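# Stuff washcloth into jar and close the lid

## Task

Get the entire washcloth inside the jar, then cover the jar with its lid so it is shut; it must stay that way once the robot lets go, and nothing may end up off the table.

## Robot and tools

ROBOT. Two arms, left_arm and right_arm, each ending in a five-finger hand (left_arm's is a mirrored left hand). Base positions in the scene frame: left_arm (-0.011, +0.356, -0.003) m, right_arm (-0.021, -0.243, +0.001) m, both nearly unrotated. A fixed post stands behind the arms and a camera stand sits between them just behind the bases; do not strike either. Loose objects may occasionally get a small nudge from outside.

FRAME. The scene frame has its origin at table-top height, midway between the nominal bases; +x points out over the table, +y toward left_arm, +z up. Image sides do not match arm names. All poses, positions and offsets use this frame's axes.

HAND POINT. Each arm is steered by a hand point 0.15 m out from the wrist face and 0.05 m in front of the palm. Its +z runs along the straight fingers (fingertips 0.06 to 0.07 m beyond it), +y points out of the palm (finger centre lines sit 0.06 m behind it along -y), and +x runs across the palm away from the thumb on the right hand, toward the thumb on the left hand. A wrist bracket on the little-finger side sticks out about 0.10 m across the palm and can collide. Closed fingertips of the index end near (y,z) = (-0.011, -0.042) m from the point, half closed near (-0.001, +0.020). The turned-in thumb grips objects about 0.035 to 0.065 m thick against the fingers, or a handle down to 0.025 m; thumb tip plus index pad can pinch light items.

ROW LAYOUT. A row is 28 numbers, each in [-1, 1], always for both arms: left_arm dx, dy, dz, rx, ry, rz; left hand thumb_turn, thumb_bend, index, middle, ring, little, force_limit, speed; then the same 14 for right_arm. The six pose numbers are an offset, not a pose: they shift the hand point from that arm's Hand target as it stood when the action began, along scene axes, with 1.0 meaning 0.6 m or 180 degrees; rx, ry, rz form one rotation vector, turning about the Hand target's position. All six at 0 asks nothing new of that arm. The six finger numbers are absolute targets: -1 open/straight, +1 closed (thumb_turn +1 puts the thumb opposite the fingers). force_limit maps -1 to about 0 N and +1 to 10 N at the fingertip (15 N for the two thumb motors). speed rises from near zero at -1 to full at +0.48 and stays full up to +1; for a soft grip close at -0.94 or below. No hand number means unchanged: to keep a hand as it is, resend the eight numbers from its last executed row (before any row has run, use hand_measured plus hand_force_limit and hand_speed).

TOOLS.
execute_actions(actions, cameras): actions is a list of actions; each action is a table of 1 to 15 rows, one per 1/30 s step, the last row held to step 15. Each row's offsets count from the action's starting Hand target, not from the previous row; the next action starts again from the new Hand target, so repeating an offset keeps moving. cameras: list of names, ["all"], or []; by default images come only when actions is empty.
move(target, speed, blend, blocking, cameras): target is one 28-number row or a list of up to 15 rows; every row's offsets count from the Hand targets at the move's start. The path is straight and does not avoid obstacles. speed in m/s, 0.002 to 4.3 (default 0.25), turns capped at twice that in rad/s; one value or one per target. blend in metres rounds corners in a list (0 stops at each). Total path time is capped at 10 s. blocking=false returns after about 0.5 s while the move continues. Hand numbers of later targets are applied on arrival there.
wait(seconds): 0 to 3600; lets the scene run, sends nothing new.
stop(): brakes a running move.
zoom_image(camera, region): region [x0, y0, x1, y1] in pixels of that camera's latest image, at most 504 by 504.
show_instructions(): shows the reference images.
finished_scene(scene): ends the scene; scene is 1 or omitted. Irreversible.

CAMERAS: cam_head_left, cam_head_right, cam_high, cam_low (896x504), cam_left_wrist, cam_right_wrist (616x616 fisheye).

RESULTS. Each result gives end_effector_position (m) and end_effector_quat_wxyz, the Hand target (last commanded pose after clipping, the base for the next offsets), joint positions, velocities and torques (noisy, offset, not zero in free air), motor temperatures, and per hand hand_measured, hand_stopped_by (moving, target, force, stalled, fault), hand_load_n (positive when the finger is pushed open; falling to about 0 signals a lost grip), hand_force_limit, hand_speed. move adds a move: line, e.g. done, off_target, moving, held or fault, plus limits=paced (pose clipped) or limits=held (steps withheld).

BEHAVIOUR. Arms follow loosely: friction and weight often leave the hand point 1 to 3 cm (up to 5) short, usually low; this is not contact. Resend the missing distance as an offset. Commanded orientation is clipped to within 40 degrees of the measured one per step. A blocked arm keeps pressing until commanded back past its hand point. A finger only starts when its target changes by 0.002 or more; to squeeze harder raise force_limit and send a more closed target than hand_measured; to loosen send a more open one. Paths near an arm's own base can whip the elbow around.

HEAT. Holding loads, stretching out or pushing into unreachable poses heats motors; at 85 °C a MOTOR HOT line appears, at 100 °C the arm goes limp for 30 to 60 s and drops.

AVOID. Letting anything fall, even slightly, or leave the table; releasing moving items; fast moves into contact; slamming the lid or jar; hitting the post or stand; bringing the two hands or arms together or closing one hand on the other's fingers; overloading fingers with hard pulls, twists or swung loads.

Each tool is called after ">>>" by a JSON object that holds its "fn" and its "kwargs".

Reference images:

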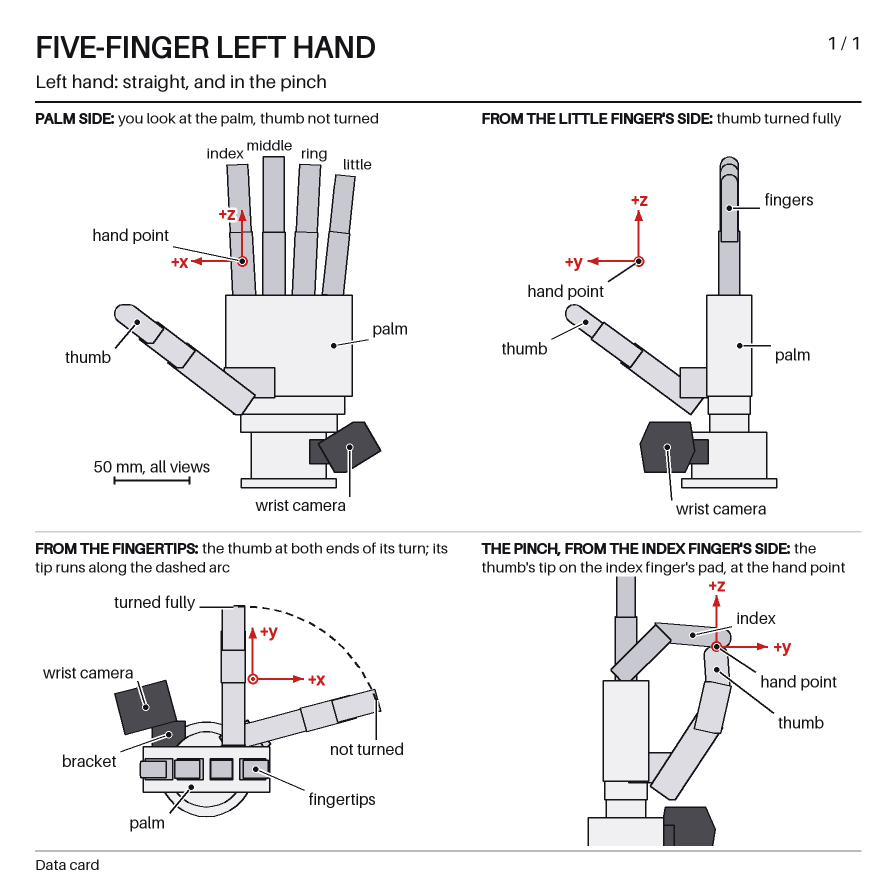

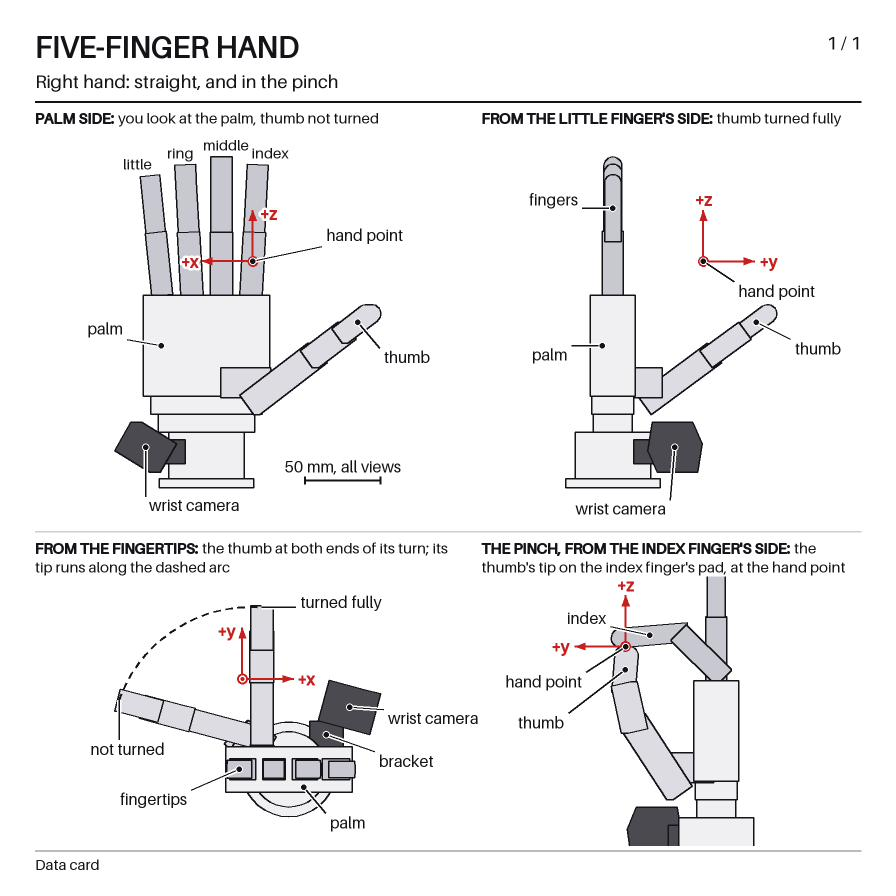

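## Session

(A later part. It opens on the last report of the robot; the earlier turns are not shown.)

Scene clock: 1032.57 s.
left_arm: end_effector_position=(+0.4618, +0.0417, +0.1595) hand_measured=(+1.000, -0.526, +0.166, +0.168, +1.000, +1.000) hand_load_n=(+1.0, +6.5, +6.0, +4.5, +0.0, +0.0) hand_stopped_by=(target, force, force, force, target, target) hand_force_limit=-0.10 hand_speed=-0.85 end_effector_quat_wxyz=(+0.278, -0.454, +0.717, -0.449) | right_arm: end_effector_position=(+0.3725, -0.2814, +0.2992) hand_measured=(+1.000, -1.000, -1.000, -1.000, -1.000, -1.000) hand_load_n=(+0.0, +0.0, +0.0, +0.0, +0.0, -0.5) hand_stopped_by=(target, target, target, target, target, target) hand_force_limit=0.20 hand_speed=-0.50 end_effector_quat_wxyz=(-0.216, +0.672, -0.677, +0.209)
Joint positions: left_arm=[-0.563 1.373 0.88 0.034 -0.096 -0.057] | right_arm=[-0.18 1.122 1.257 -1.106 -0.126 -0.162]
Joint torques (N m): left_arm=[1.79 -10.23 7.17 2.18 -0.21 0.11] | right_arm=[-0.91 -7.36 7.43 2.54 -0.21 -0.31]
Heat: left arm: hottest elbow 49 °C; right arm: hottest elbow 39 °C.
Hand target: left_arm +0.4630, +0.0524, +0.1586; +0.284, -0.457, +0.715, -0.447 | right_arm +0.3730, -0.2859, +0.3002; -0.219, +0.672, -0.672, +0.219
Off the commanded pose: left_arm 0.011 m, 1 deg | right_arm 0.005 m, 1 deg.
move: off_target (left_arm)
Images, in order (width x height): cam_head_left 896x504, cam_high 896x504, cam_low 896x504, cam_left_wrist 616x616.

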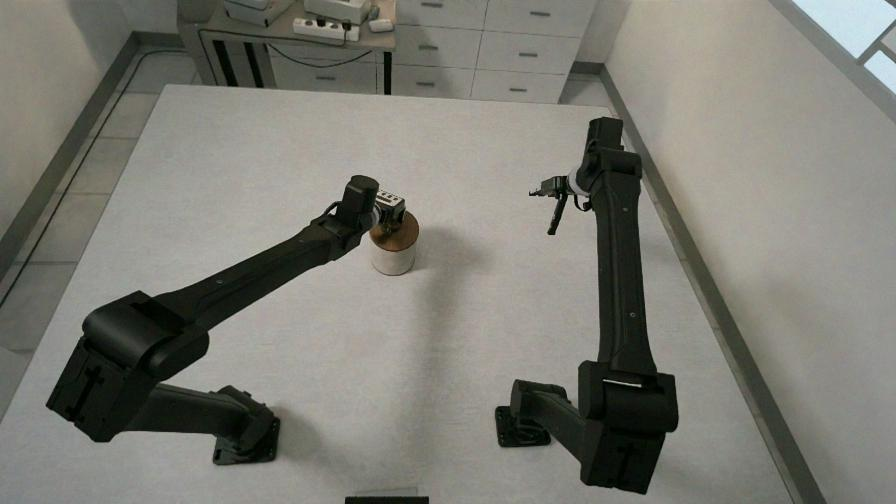

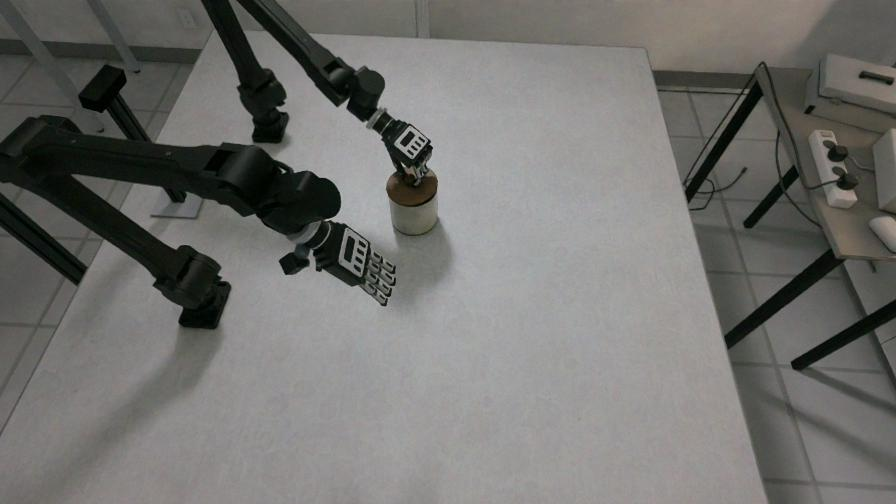

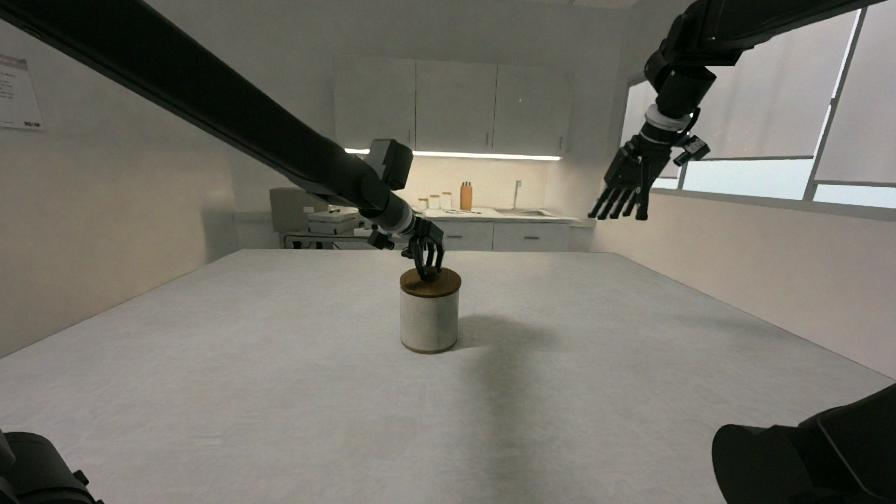

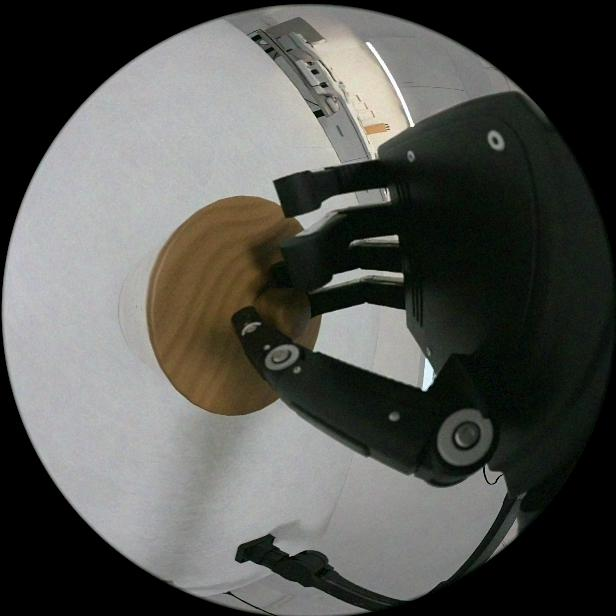

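>>> {"fn": "move", "kwargs": {"target": [[0,-0.003,0,0,0,0,1,-0.6,0.0,0.0,1,1,-0.1,-0.8, 0,0,0,0,0,0,1,-1,-1,-1,-1,-1,0.2,-0.5],[0,-0.003,0,0,0,0,1,-0.7,-1,-1,1,1,0,-0.6, 0,0,0,0,0,0,1,-1,-1,-1,-1,-1,0.2,-0.5]], "cameras": ["cam_high","cam_low","cam_head_left","cam_left_wrist"], "speed": 0.03}}

>>> {"fn": "zoom_image", "kwargs": {"camera": "cam_high", "region": [375, 150, 455, 230]}}

>>> {"fn": "zoom_image", "kwargs": {"camera": "cam_low", "region": [395, 250, 467, 310]}}

>>> {"fn": "zoom_image", "kwargs": {"camera": "cam_left_wrist", "region": [110, 180, 340, 430]}}

Scene clock: 1062.37 s.
left_arm: end_effector_position=(+0.4597, +0.0448, +0.1549) hand_measured=(+1.000, -0.700, -1.000, -1.000, +1.000, +1.000) hand_load_n=(+0.0, -1.0, +0.0, +0.0, +0.0, +0.0) hand_stopped_by=(target, target, target, target, target, target) hand_force_limit=0.00 hand_speed=-0.60 end_effector_quat_wxyz=(+0.278, -0.456, +0.719, -0.446) | right_arm: end_effector_position=(+0.3725, -0.2814, +0.2992) hand_measured=(+1.000, -1.000, -1.000, -1.000, -1.000, -1.000) hand_load_n=(+0.0, -0.5, +0.0, +0.0, +0.0, +0.0) hand_stopped_by=(target, target, target, target, target, target) hand_force_limit=0.20 hand_speed=-0.50 end_effector_quat_wxyz=(-0.216, +0.672, -0.677, +0.209)
Joint positions: left_arm=[-0.561 1.372 0.87 0.034 -0.098 -0.057] | right_arm=[-0.18 1.122 1.257 -1.106 -0.126 -0.162]
Joint torques (N m): left_arm=[0.79 -10.34 7.87 2.09 -0.19 0.11] | right_arm=[-0.91 -7.41 7.45 2.52 -0.21 -0.31]
Heat: left arm: hottest elbow 48 °C; right arm: hottest elbow 39 °C.
Hand target: left_arm +0.4630, +0.0505, +0.1587; +0.284, -0.456, +0.715, -0.447 | right_arm +0.3730, -0.2859, +0.3002; -0.219, +0.672, -0.672, +0.219
Off the commanded pose: left_arm 0.008 m, 1 deg | right_arm 0.005 m, 1 deg.
move: done
Images, in order (width x height): cam_head_left 896x504, cam_high 896x504, cam_low 896x504, cam_left_wrist 616x616.

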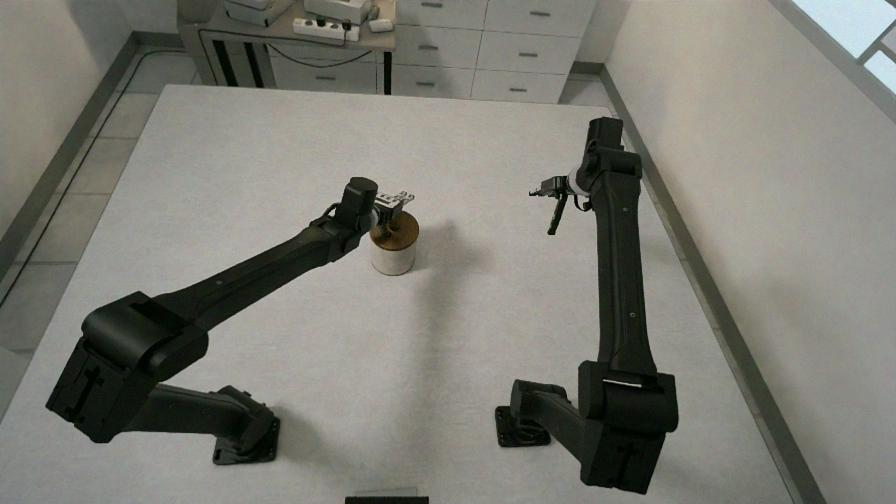

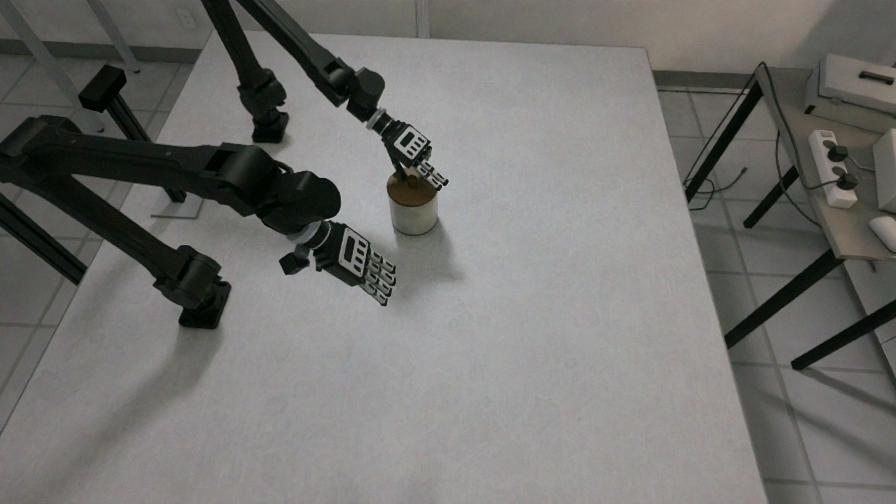

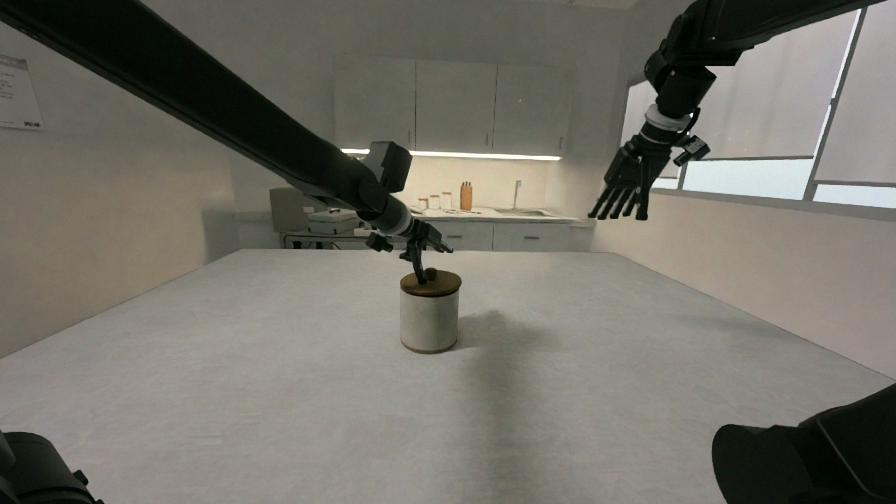

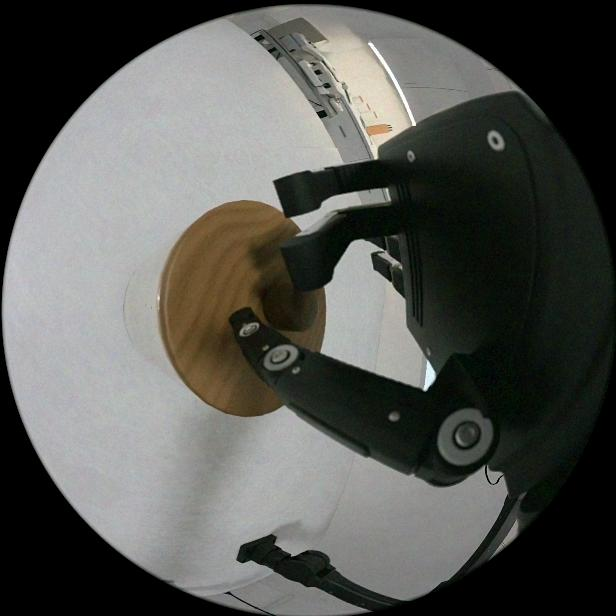

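Scaled by 6.300 from the camera's image (finer frame: 1280x720).

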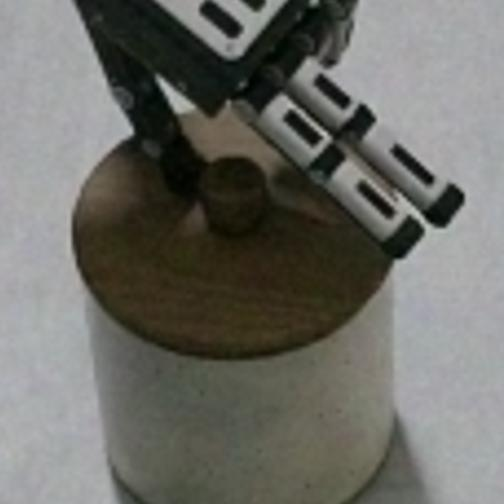

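Scaled by 7.000 from the camera's image (finer frame: 1280x720).

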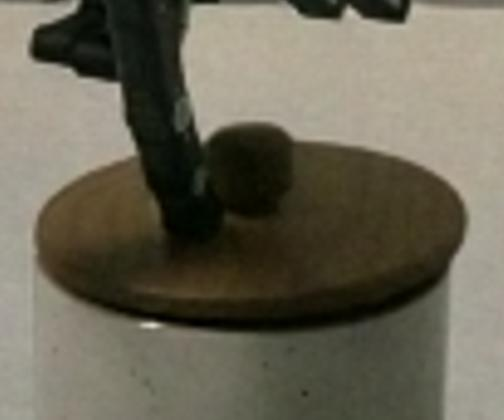

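Scaled by 2.016 from the camera's image (finer frame: 880x880).

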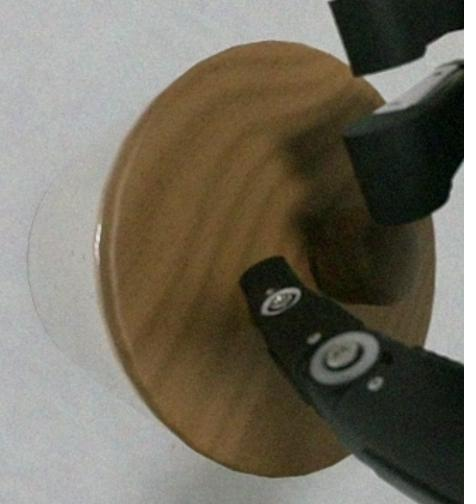

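>>> {"fn": "move", "kwargs": {"target": [[0,-0.005,0.0,0,0,0,1,-0.7,-0.15,-0.15,1,1,0,-0.6, 0,0,0,0,0,0,1,-1,-1,-1,-1,-1,0.2,-0.5],[0,-0.005,0.0,0,0,0,1,0.0,0.3,0.3,1,1,0.2,-0.85, 0,0,0,0,0,0,1,-1,-1,-1,-1,-1,0.2,-0.5]], "cameras": ["cam_high","cam_low","cam_left_wrist"], "speed": 0.03}}

>>> {"fn": "zoom_image", "kwargs": {"camera": "cam_high", "region": [375, 150, 455, 230]}}

>>> {"fn": "zoom_image", "kwargs": {"camera": "cam_low", "region": [395, 250, 467, 310]}}

Scene clock: 1098.40 s.
left_arm: end_effector_position=(+0.4605, +0.0456, +0.1553) hand_measured=(+1.000, -0.506, +0.166, +0.222, +1.000, +1.000) hand_load_n=(+2.0, +9.0, +5.0, +7.0, +0.5, +0.0) hand_stopped_by=(target, force, force, force, target, target) hand_force_limit=0.20 hand_speed=-0.85 end_effector_quat_wxyz=(+0.280, -0.457, +0.717, -0.445) | right_arm: end_effector_position=(+0.3725, -0.2814, +0.2992) hand_measured=(+1.000, -1.000, -1.000, -1.000, -1.000, -1.000) hand_load_n=(+0.0, +0.0, +0.0, +0.0, +0.0, +0.0) hand_stopped_by=(target, target, target, target, target, target) hand_force_limit=0.20 hand_speed=-0.50 end_effector_quat_wxyz=(-0.216, +0.672, -0.677, +0.209)
Joint positions: left_arm=[-0.561 1.371 0.87 0.036 -0.103 -0.057] | right_arm=[-0.18 1.122 1.257 -1.106 -0.126 -0.162]
Joint torques (N m): left_arm=[1.14 -10.81 8.44 2.33 -0.21 0.02] | right_arm=[-0.91 -7.47 7.43 2.52 -0.21 -0.31]
Heat: left arm: hottest elbow 46 °C; right arm: hottest elbow 39 °C.
Hand target: left_arm +0.4630, +0.0475, +0.1589; +0.284, -0.456, +0.715, -0.447 | right_arm +0.3730, -0.2859, +0.3002; -0.219, +0.672, -0.672, +0.219
Off the commanded pose: left_arm 0.005 m, 1 deg | right_arm 0.005 m, 1 deg.
move: done

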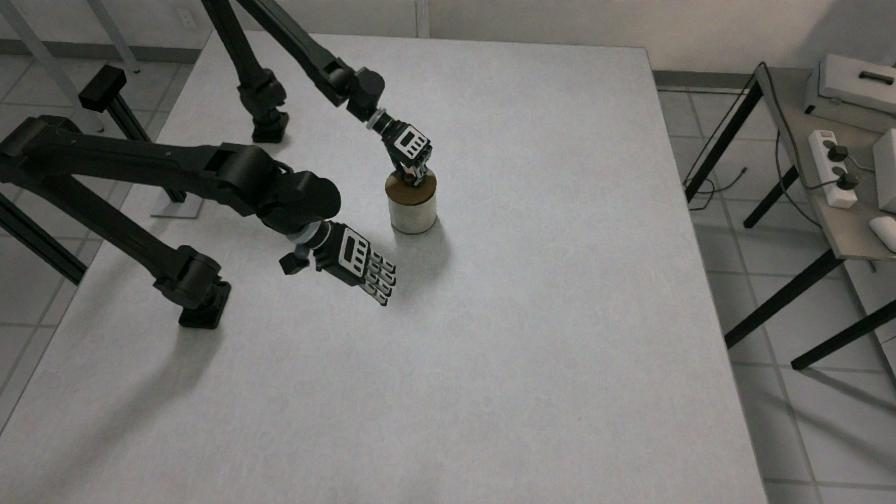

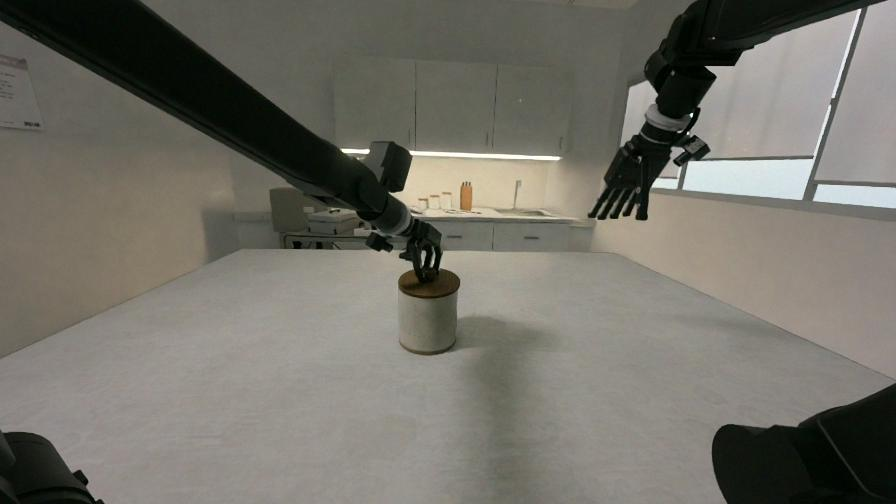

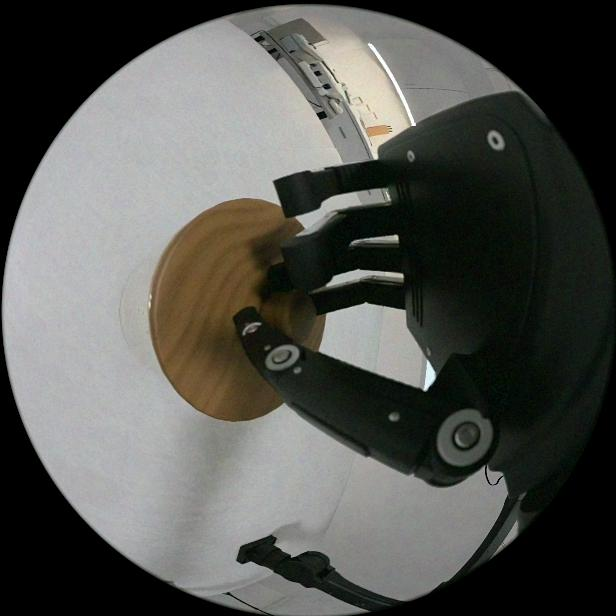

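Scaled by 6.300 from the camera's image (finer frame: 1280x720).

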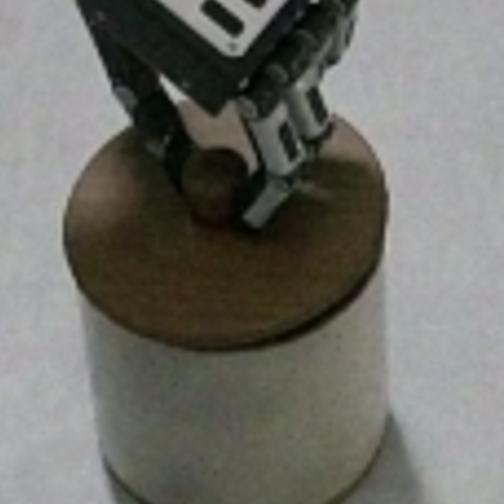

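Scaled by 7.000 from the camera's image (finer frame: 1280x720).

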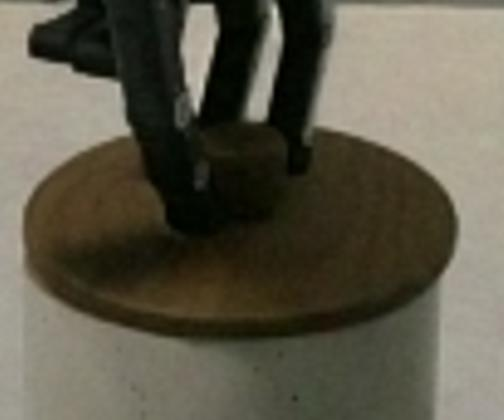

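>>> {"fn": "move", "kwargs": {"target": [[0.015,-0.005,0.05,0,0,0,1,0.0,0.3,0.3,1,1,0.2,-0.85, 0,0,0,0,0,0,1,-1,-1,-1,-1,-1,0.2,-0.5],[0.02,-0.005,0.14,0,0,0,1,0.0,0.3,0.3,1,1,0.2,-0.85, 0,0,0,0,0,0,1,-1,-1,-1,-1,-1,0.2,-0.5]], "cameras": ["cam_high","cam_low","cam_head_left","cam_left_wrist"], "speed": 0.05, "blend": 0.01}}

>>> {"fn": "zoom_image", "kwargs": {"camera": "cam_high", "region": [350, 110, 470, 240]}}

>>> {"fn": "zoom_image", "kwargs": {"camera": "cam_low", "region": [370, 220, 490, 340]}}

Scene clock: 1110.07 s.
left_arm: end_effector_position=(+0.4563, +0.0489, +0.1972) hand_measured=(+1.000, -0.508, +0.166, +0.222, +1.000, +1.000) hand_load_n=(+1.5, +9.0, +5.5, +3.0, +0.0, +0.0) hand_stopped_by=(target, force, force, force, target, target) hand_force_limit=0.20 hand_speed=-0.85 end_effector_quat_wxyz=(+0.267, -0.464, +0.734, -0.419) | right_arm: end_effector_position=(+0.3725, -0.2814, +0.2992) hand_measured=(+1.000, -1.000, -1.000, -1.000, -1.000, -1.000) hand_load_n=(+0.0, +0.0, +0.0, +0.0, +0.0, -0.5) hand_stopped_by=(target, target, target, target, target, target) hand_force_limit=0.20 hand_speed=-0.50 end_effector_quat_wxyz=(-0.216, +0.672, -0.677, +0.209)
Joint positions: left_arm=[-0.559 1.324 0.986 -0.196 -0.101 -0.055] | right_arm=[-0.18 1.122 1.257 -1.106 -0.126 -0.162]
Joint torques (N m): left_arm=[1.61 -11.87 13.63 1.81 0.03 0.07] | right_arm=[-0.85 -7.41 7.42 2.52 -0.21 -0.31]
Heat: left arm: hottest elbow 47 °C; right arm: hottest elbow 39 °C.
Hand target: left_arm +0.4750, +0.0445, +0.2428; +0.284, -0.456, +0.715, -0.447 | right_arm +0.3730, -0.2859, +0.3002; -0.219, +0.672, -0.672, +0.219
Off the commanded pose: left_arm 0.050 m, 4 deg | right_arm 0.005 m, 1 deg.
move: off_target (left_arm)
Images, in order (width x height): cam_head_left 896x504, cam_high 896x504, cam_low 896x504, cam_left_wrist 616x616.

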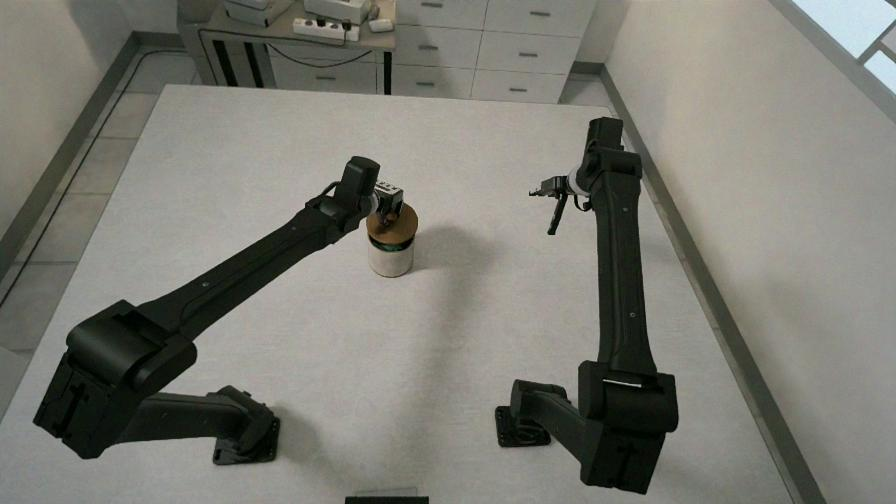

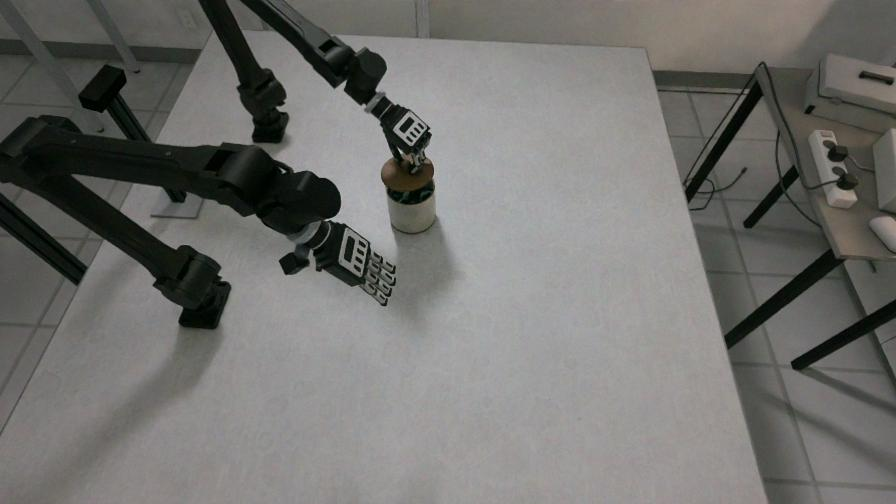

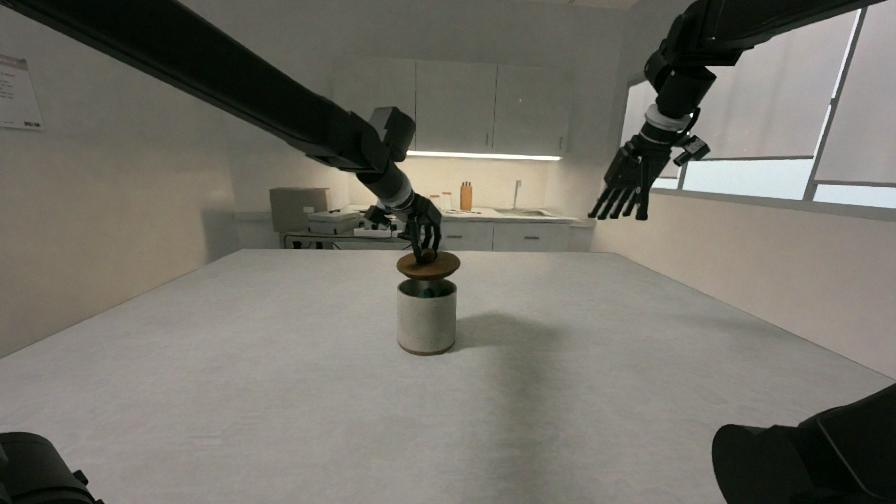

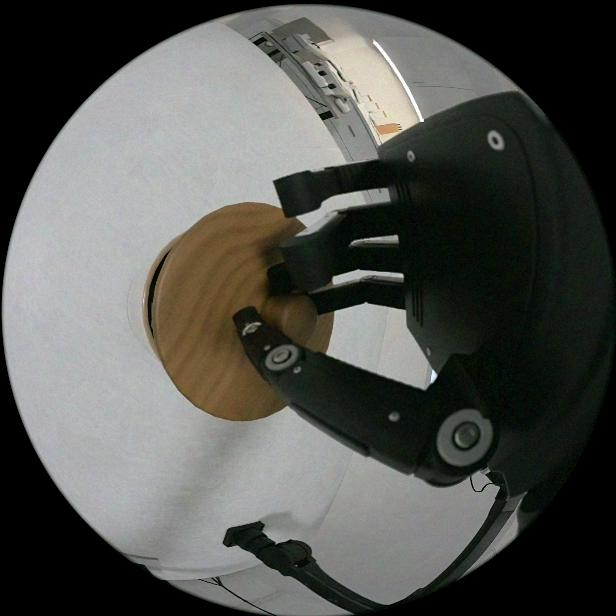

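Scaled by 3.877 from the camera's image (finer frame: 1280x720).

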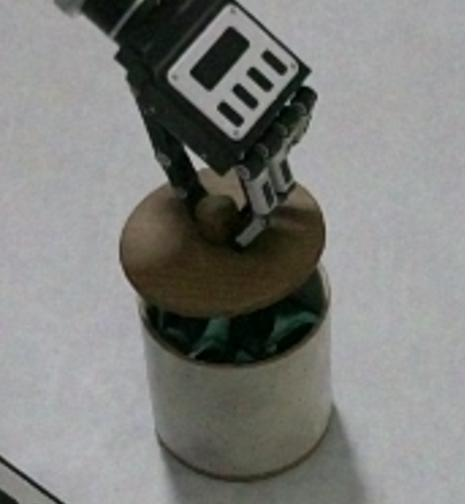

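Scaled by 4.200 from the camera's image (finer frame: 1280x720).

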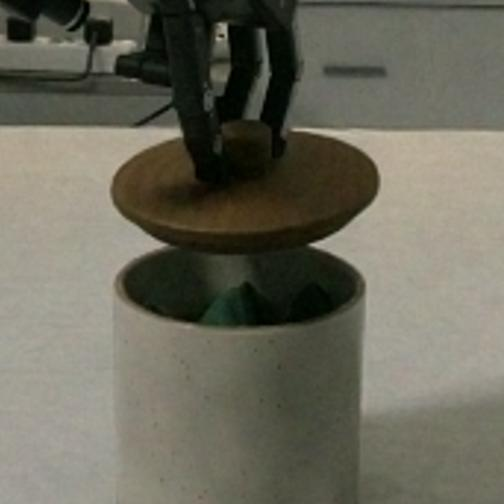

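>>> {"fn": "move", "kwargs": {"target": [[0.0,0.0,0.1,0,0,0,1,0.0,0.3,0.3,1,1,0.2,-0.85, 0,0,0,0,0,0,1,-1,-1,-1,-1,-1,0.2,-0.5],[-0.06,0.46,0.15,0,0,0,1,0.0,0.3,0.3,1,1,0.2,-0.85, 0,0,0,0,0,0,1,-1,-1,-1,-1,-1,0.2,-0.5]], "cameras": ["all"], "speed": 0.12, "blend": 0.02}}

>>> {"fn": "zoom_image", "kwargs": {"camera": "cam_high", "region": [370, 150, 460, 240]}}

>>> {"fn": "zoom_image", "kwargs": {"camera": "cam_low", "region": [380, 260, 480, 360]}}

>>> {"fn": "zoom_image", "kwargs": {"camera": "cam_head_left", "region": [350, 190, 440, 280]}}

Scene clock: 1122.77 s.
left_arm: end_effector_position=(+0.4371, +0.3165, +0.3098) hand_measured=(+1.000, -0.508, +0.166, +0.222, +1.000, +1.000) hand_load_n=(+1.5, +9.0, +5.5, +3.0, +0.0, +0.0) hand_stopped_by=(target, force, force, force, target, target) hand_force_limit=0.20 hand_speed=-0.85 end_effector_quat_wxyz=(+0.266, -0.466, +0.720, -0.440) | right_arm: end_effector_position=(+0.3725, -0.2814, +0.2992) hand_measured=(+1.000, -1.000, -1.000, -1.000, -1.000, -1.000) hand_load_n=(+0.0, +0.0, +0.0, +0.0, +0.0, +0.0) hand_stopped_by=(target, target, target, target, target, target) hand_force_limit=0.20 hand_speed=-0.50 end_effector_quat_wxyz=(-0.216, +0.672, -0.677, +0.209)
Joint positions: left_arm=[0.154 1.051 1.06 -0.585 0.529 0.286] | right_arm=[-0.18 1.122 1.257 -1.106 -0.126 -0.162]
Joint torques (N m): left_arm=[0.67 -7.12 11.74 1.7 0.48 0.04] | right_arm=[-0.91 -7.36 7.43 2.54 -0.21 -0.31]
Motor temperatures (°C): left_arm=[29 33 51 30 29 25] | right_arm=[27 32 39 29 27 25]
Heat: left arm: hottest elbow 51 °C; right arm: hottest elbow 39 °C.
Hand target: left_arm +0.4391, +0.3205, +0.3328; +0.284, -0.456, +0.715, -0.447 | right_arm +0.3730, -0.2859, +0.3002; -0.219, +0.672, -0.672, +0.219
Off the commanded pose: left_arm 0.023 m, 3 deg | right_arm 0.005 m, 1 deg.
move: off_target (left_arm)

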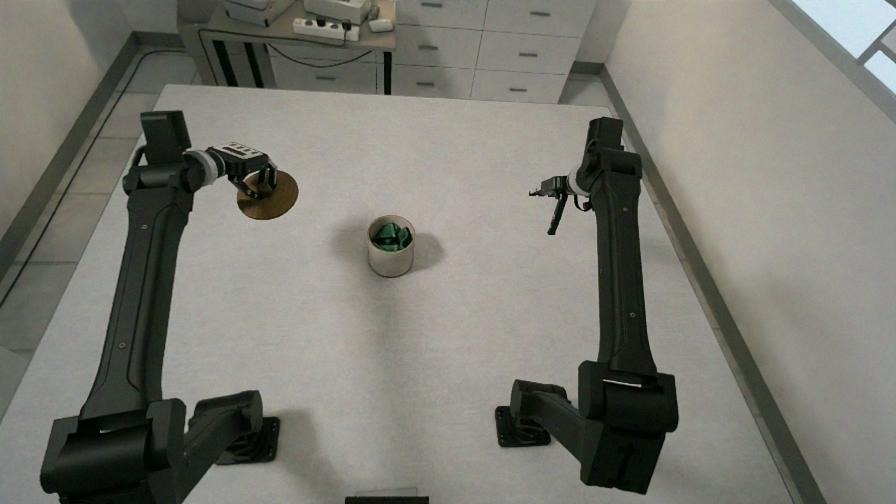

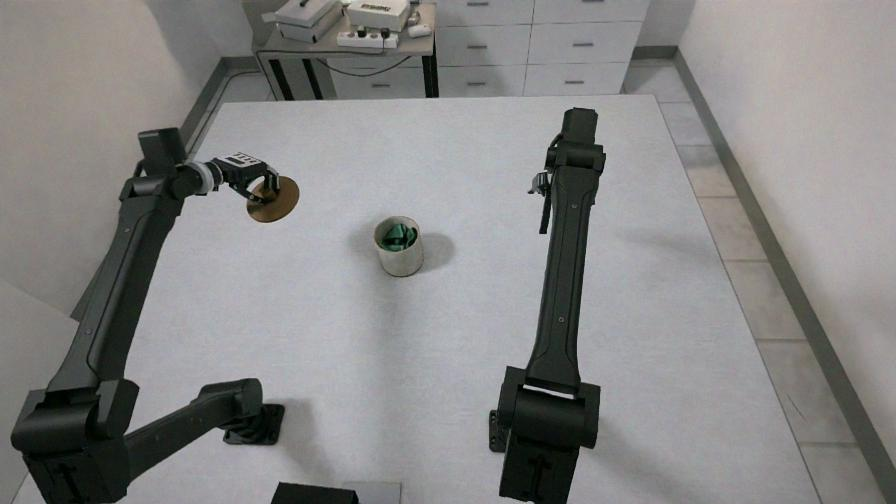

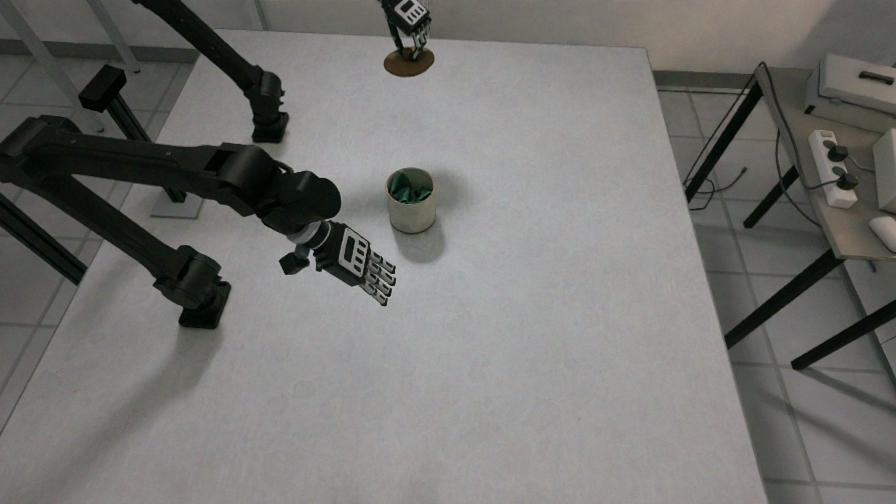

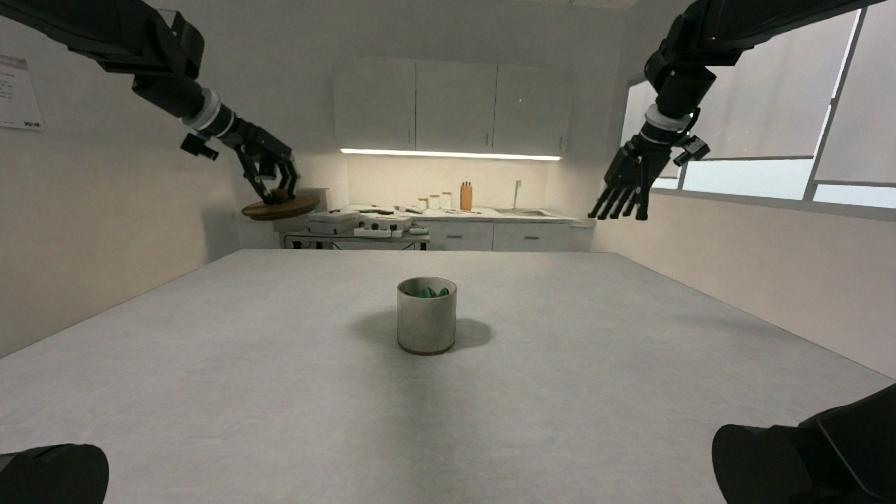

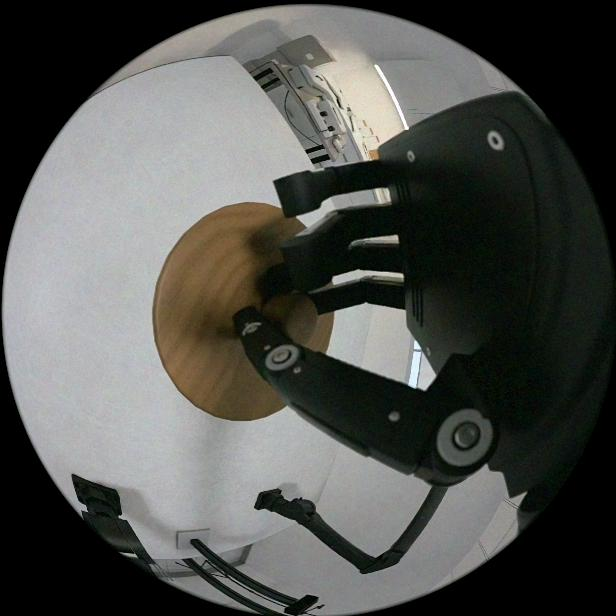

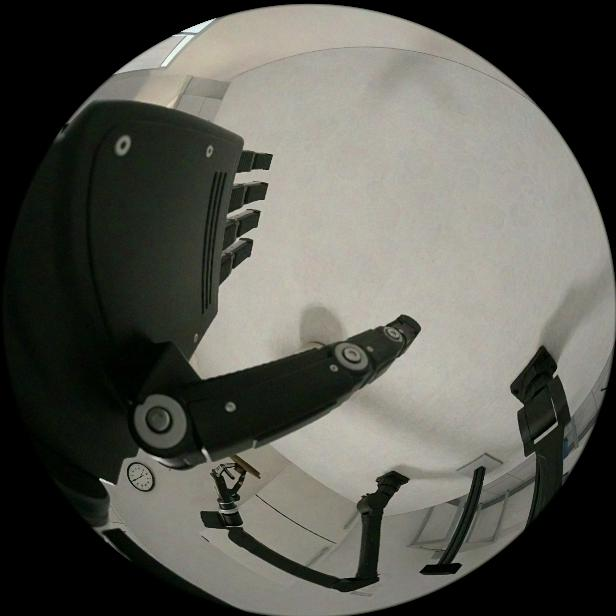

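Scaled by 5.600 from the camera's image (finer frame: 1280x720).

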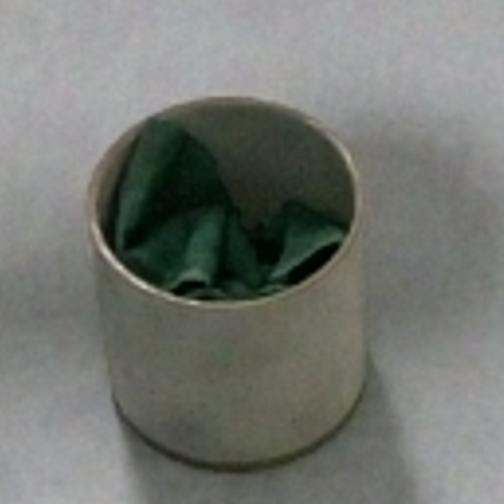

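Scaled by 5.040 from the camera's image (finer frame: 1280x720).

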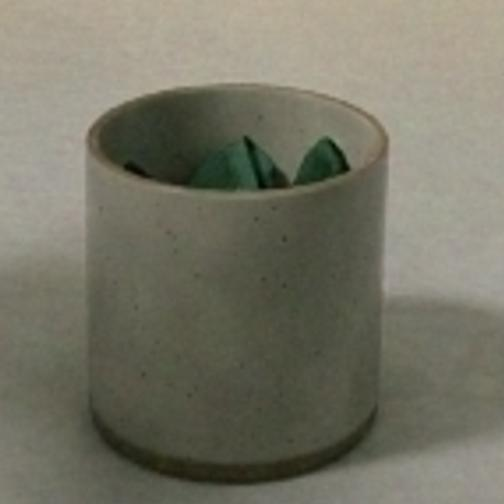

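Scaled by 5.600 from the camera's image (finer frame: 1280x720).

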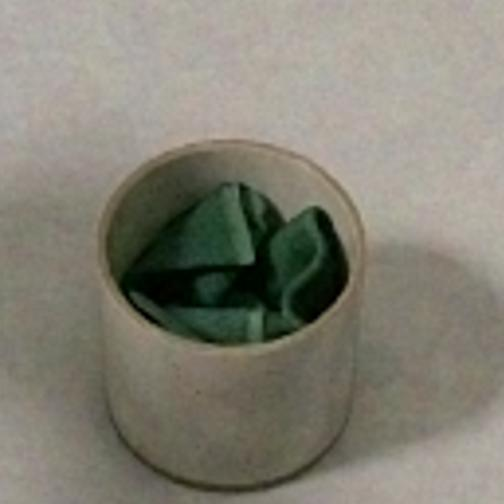

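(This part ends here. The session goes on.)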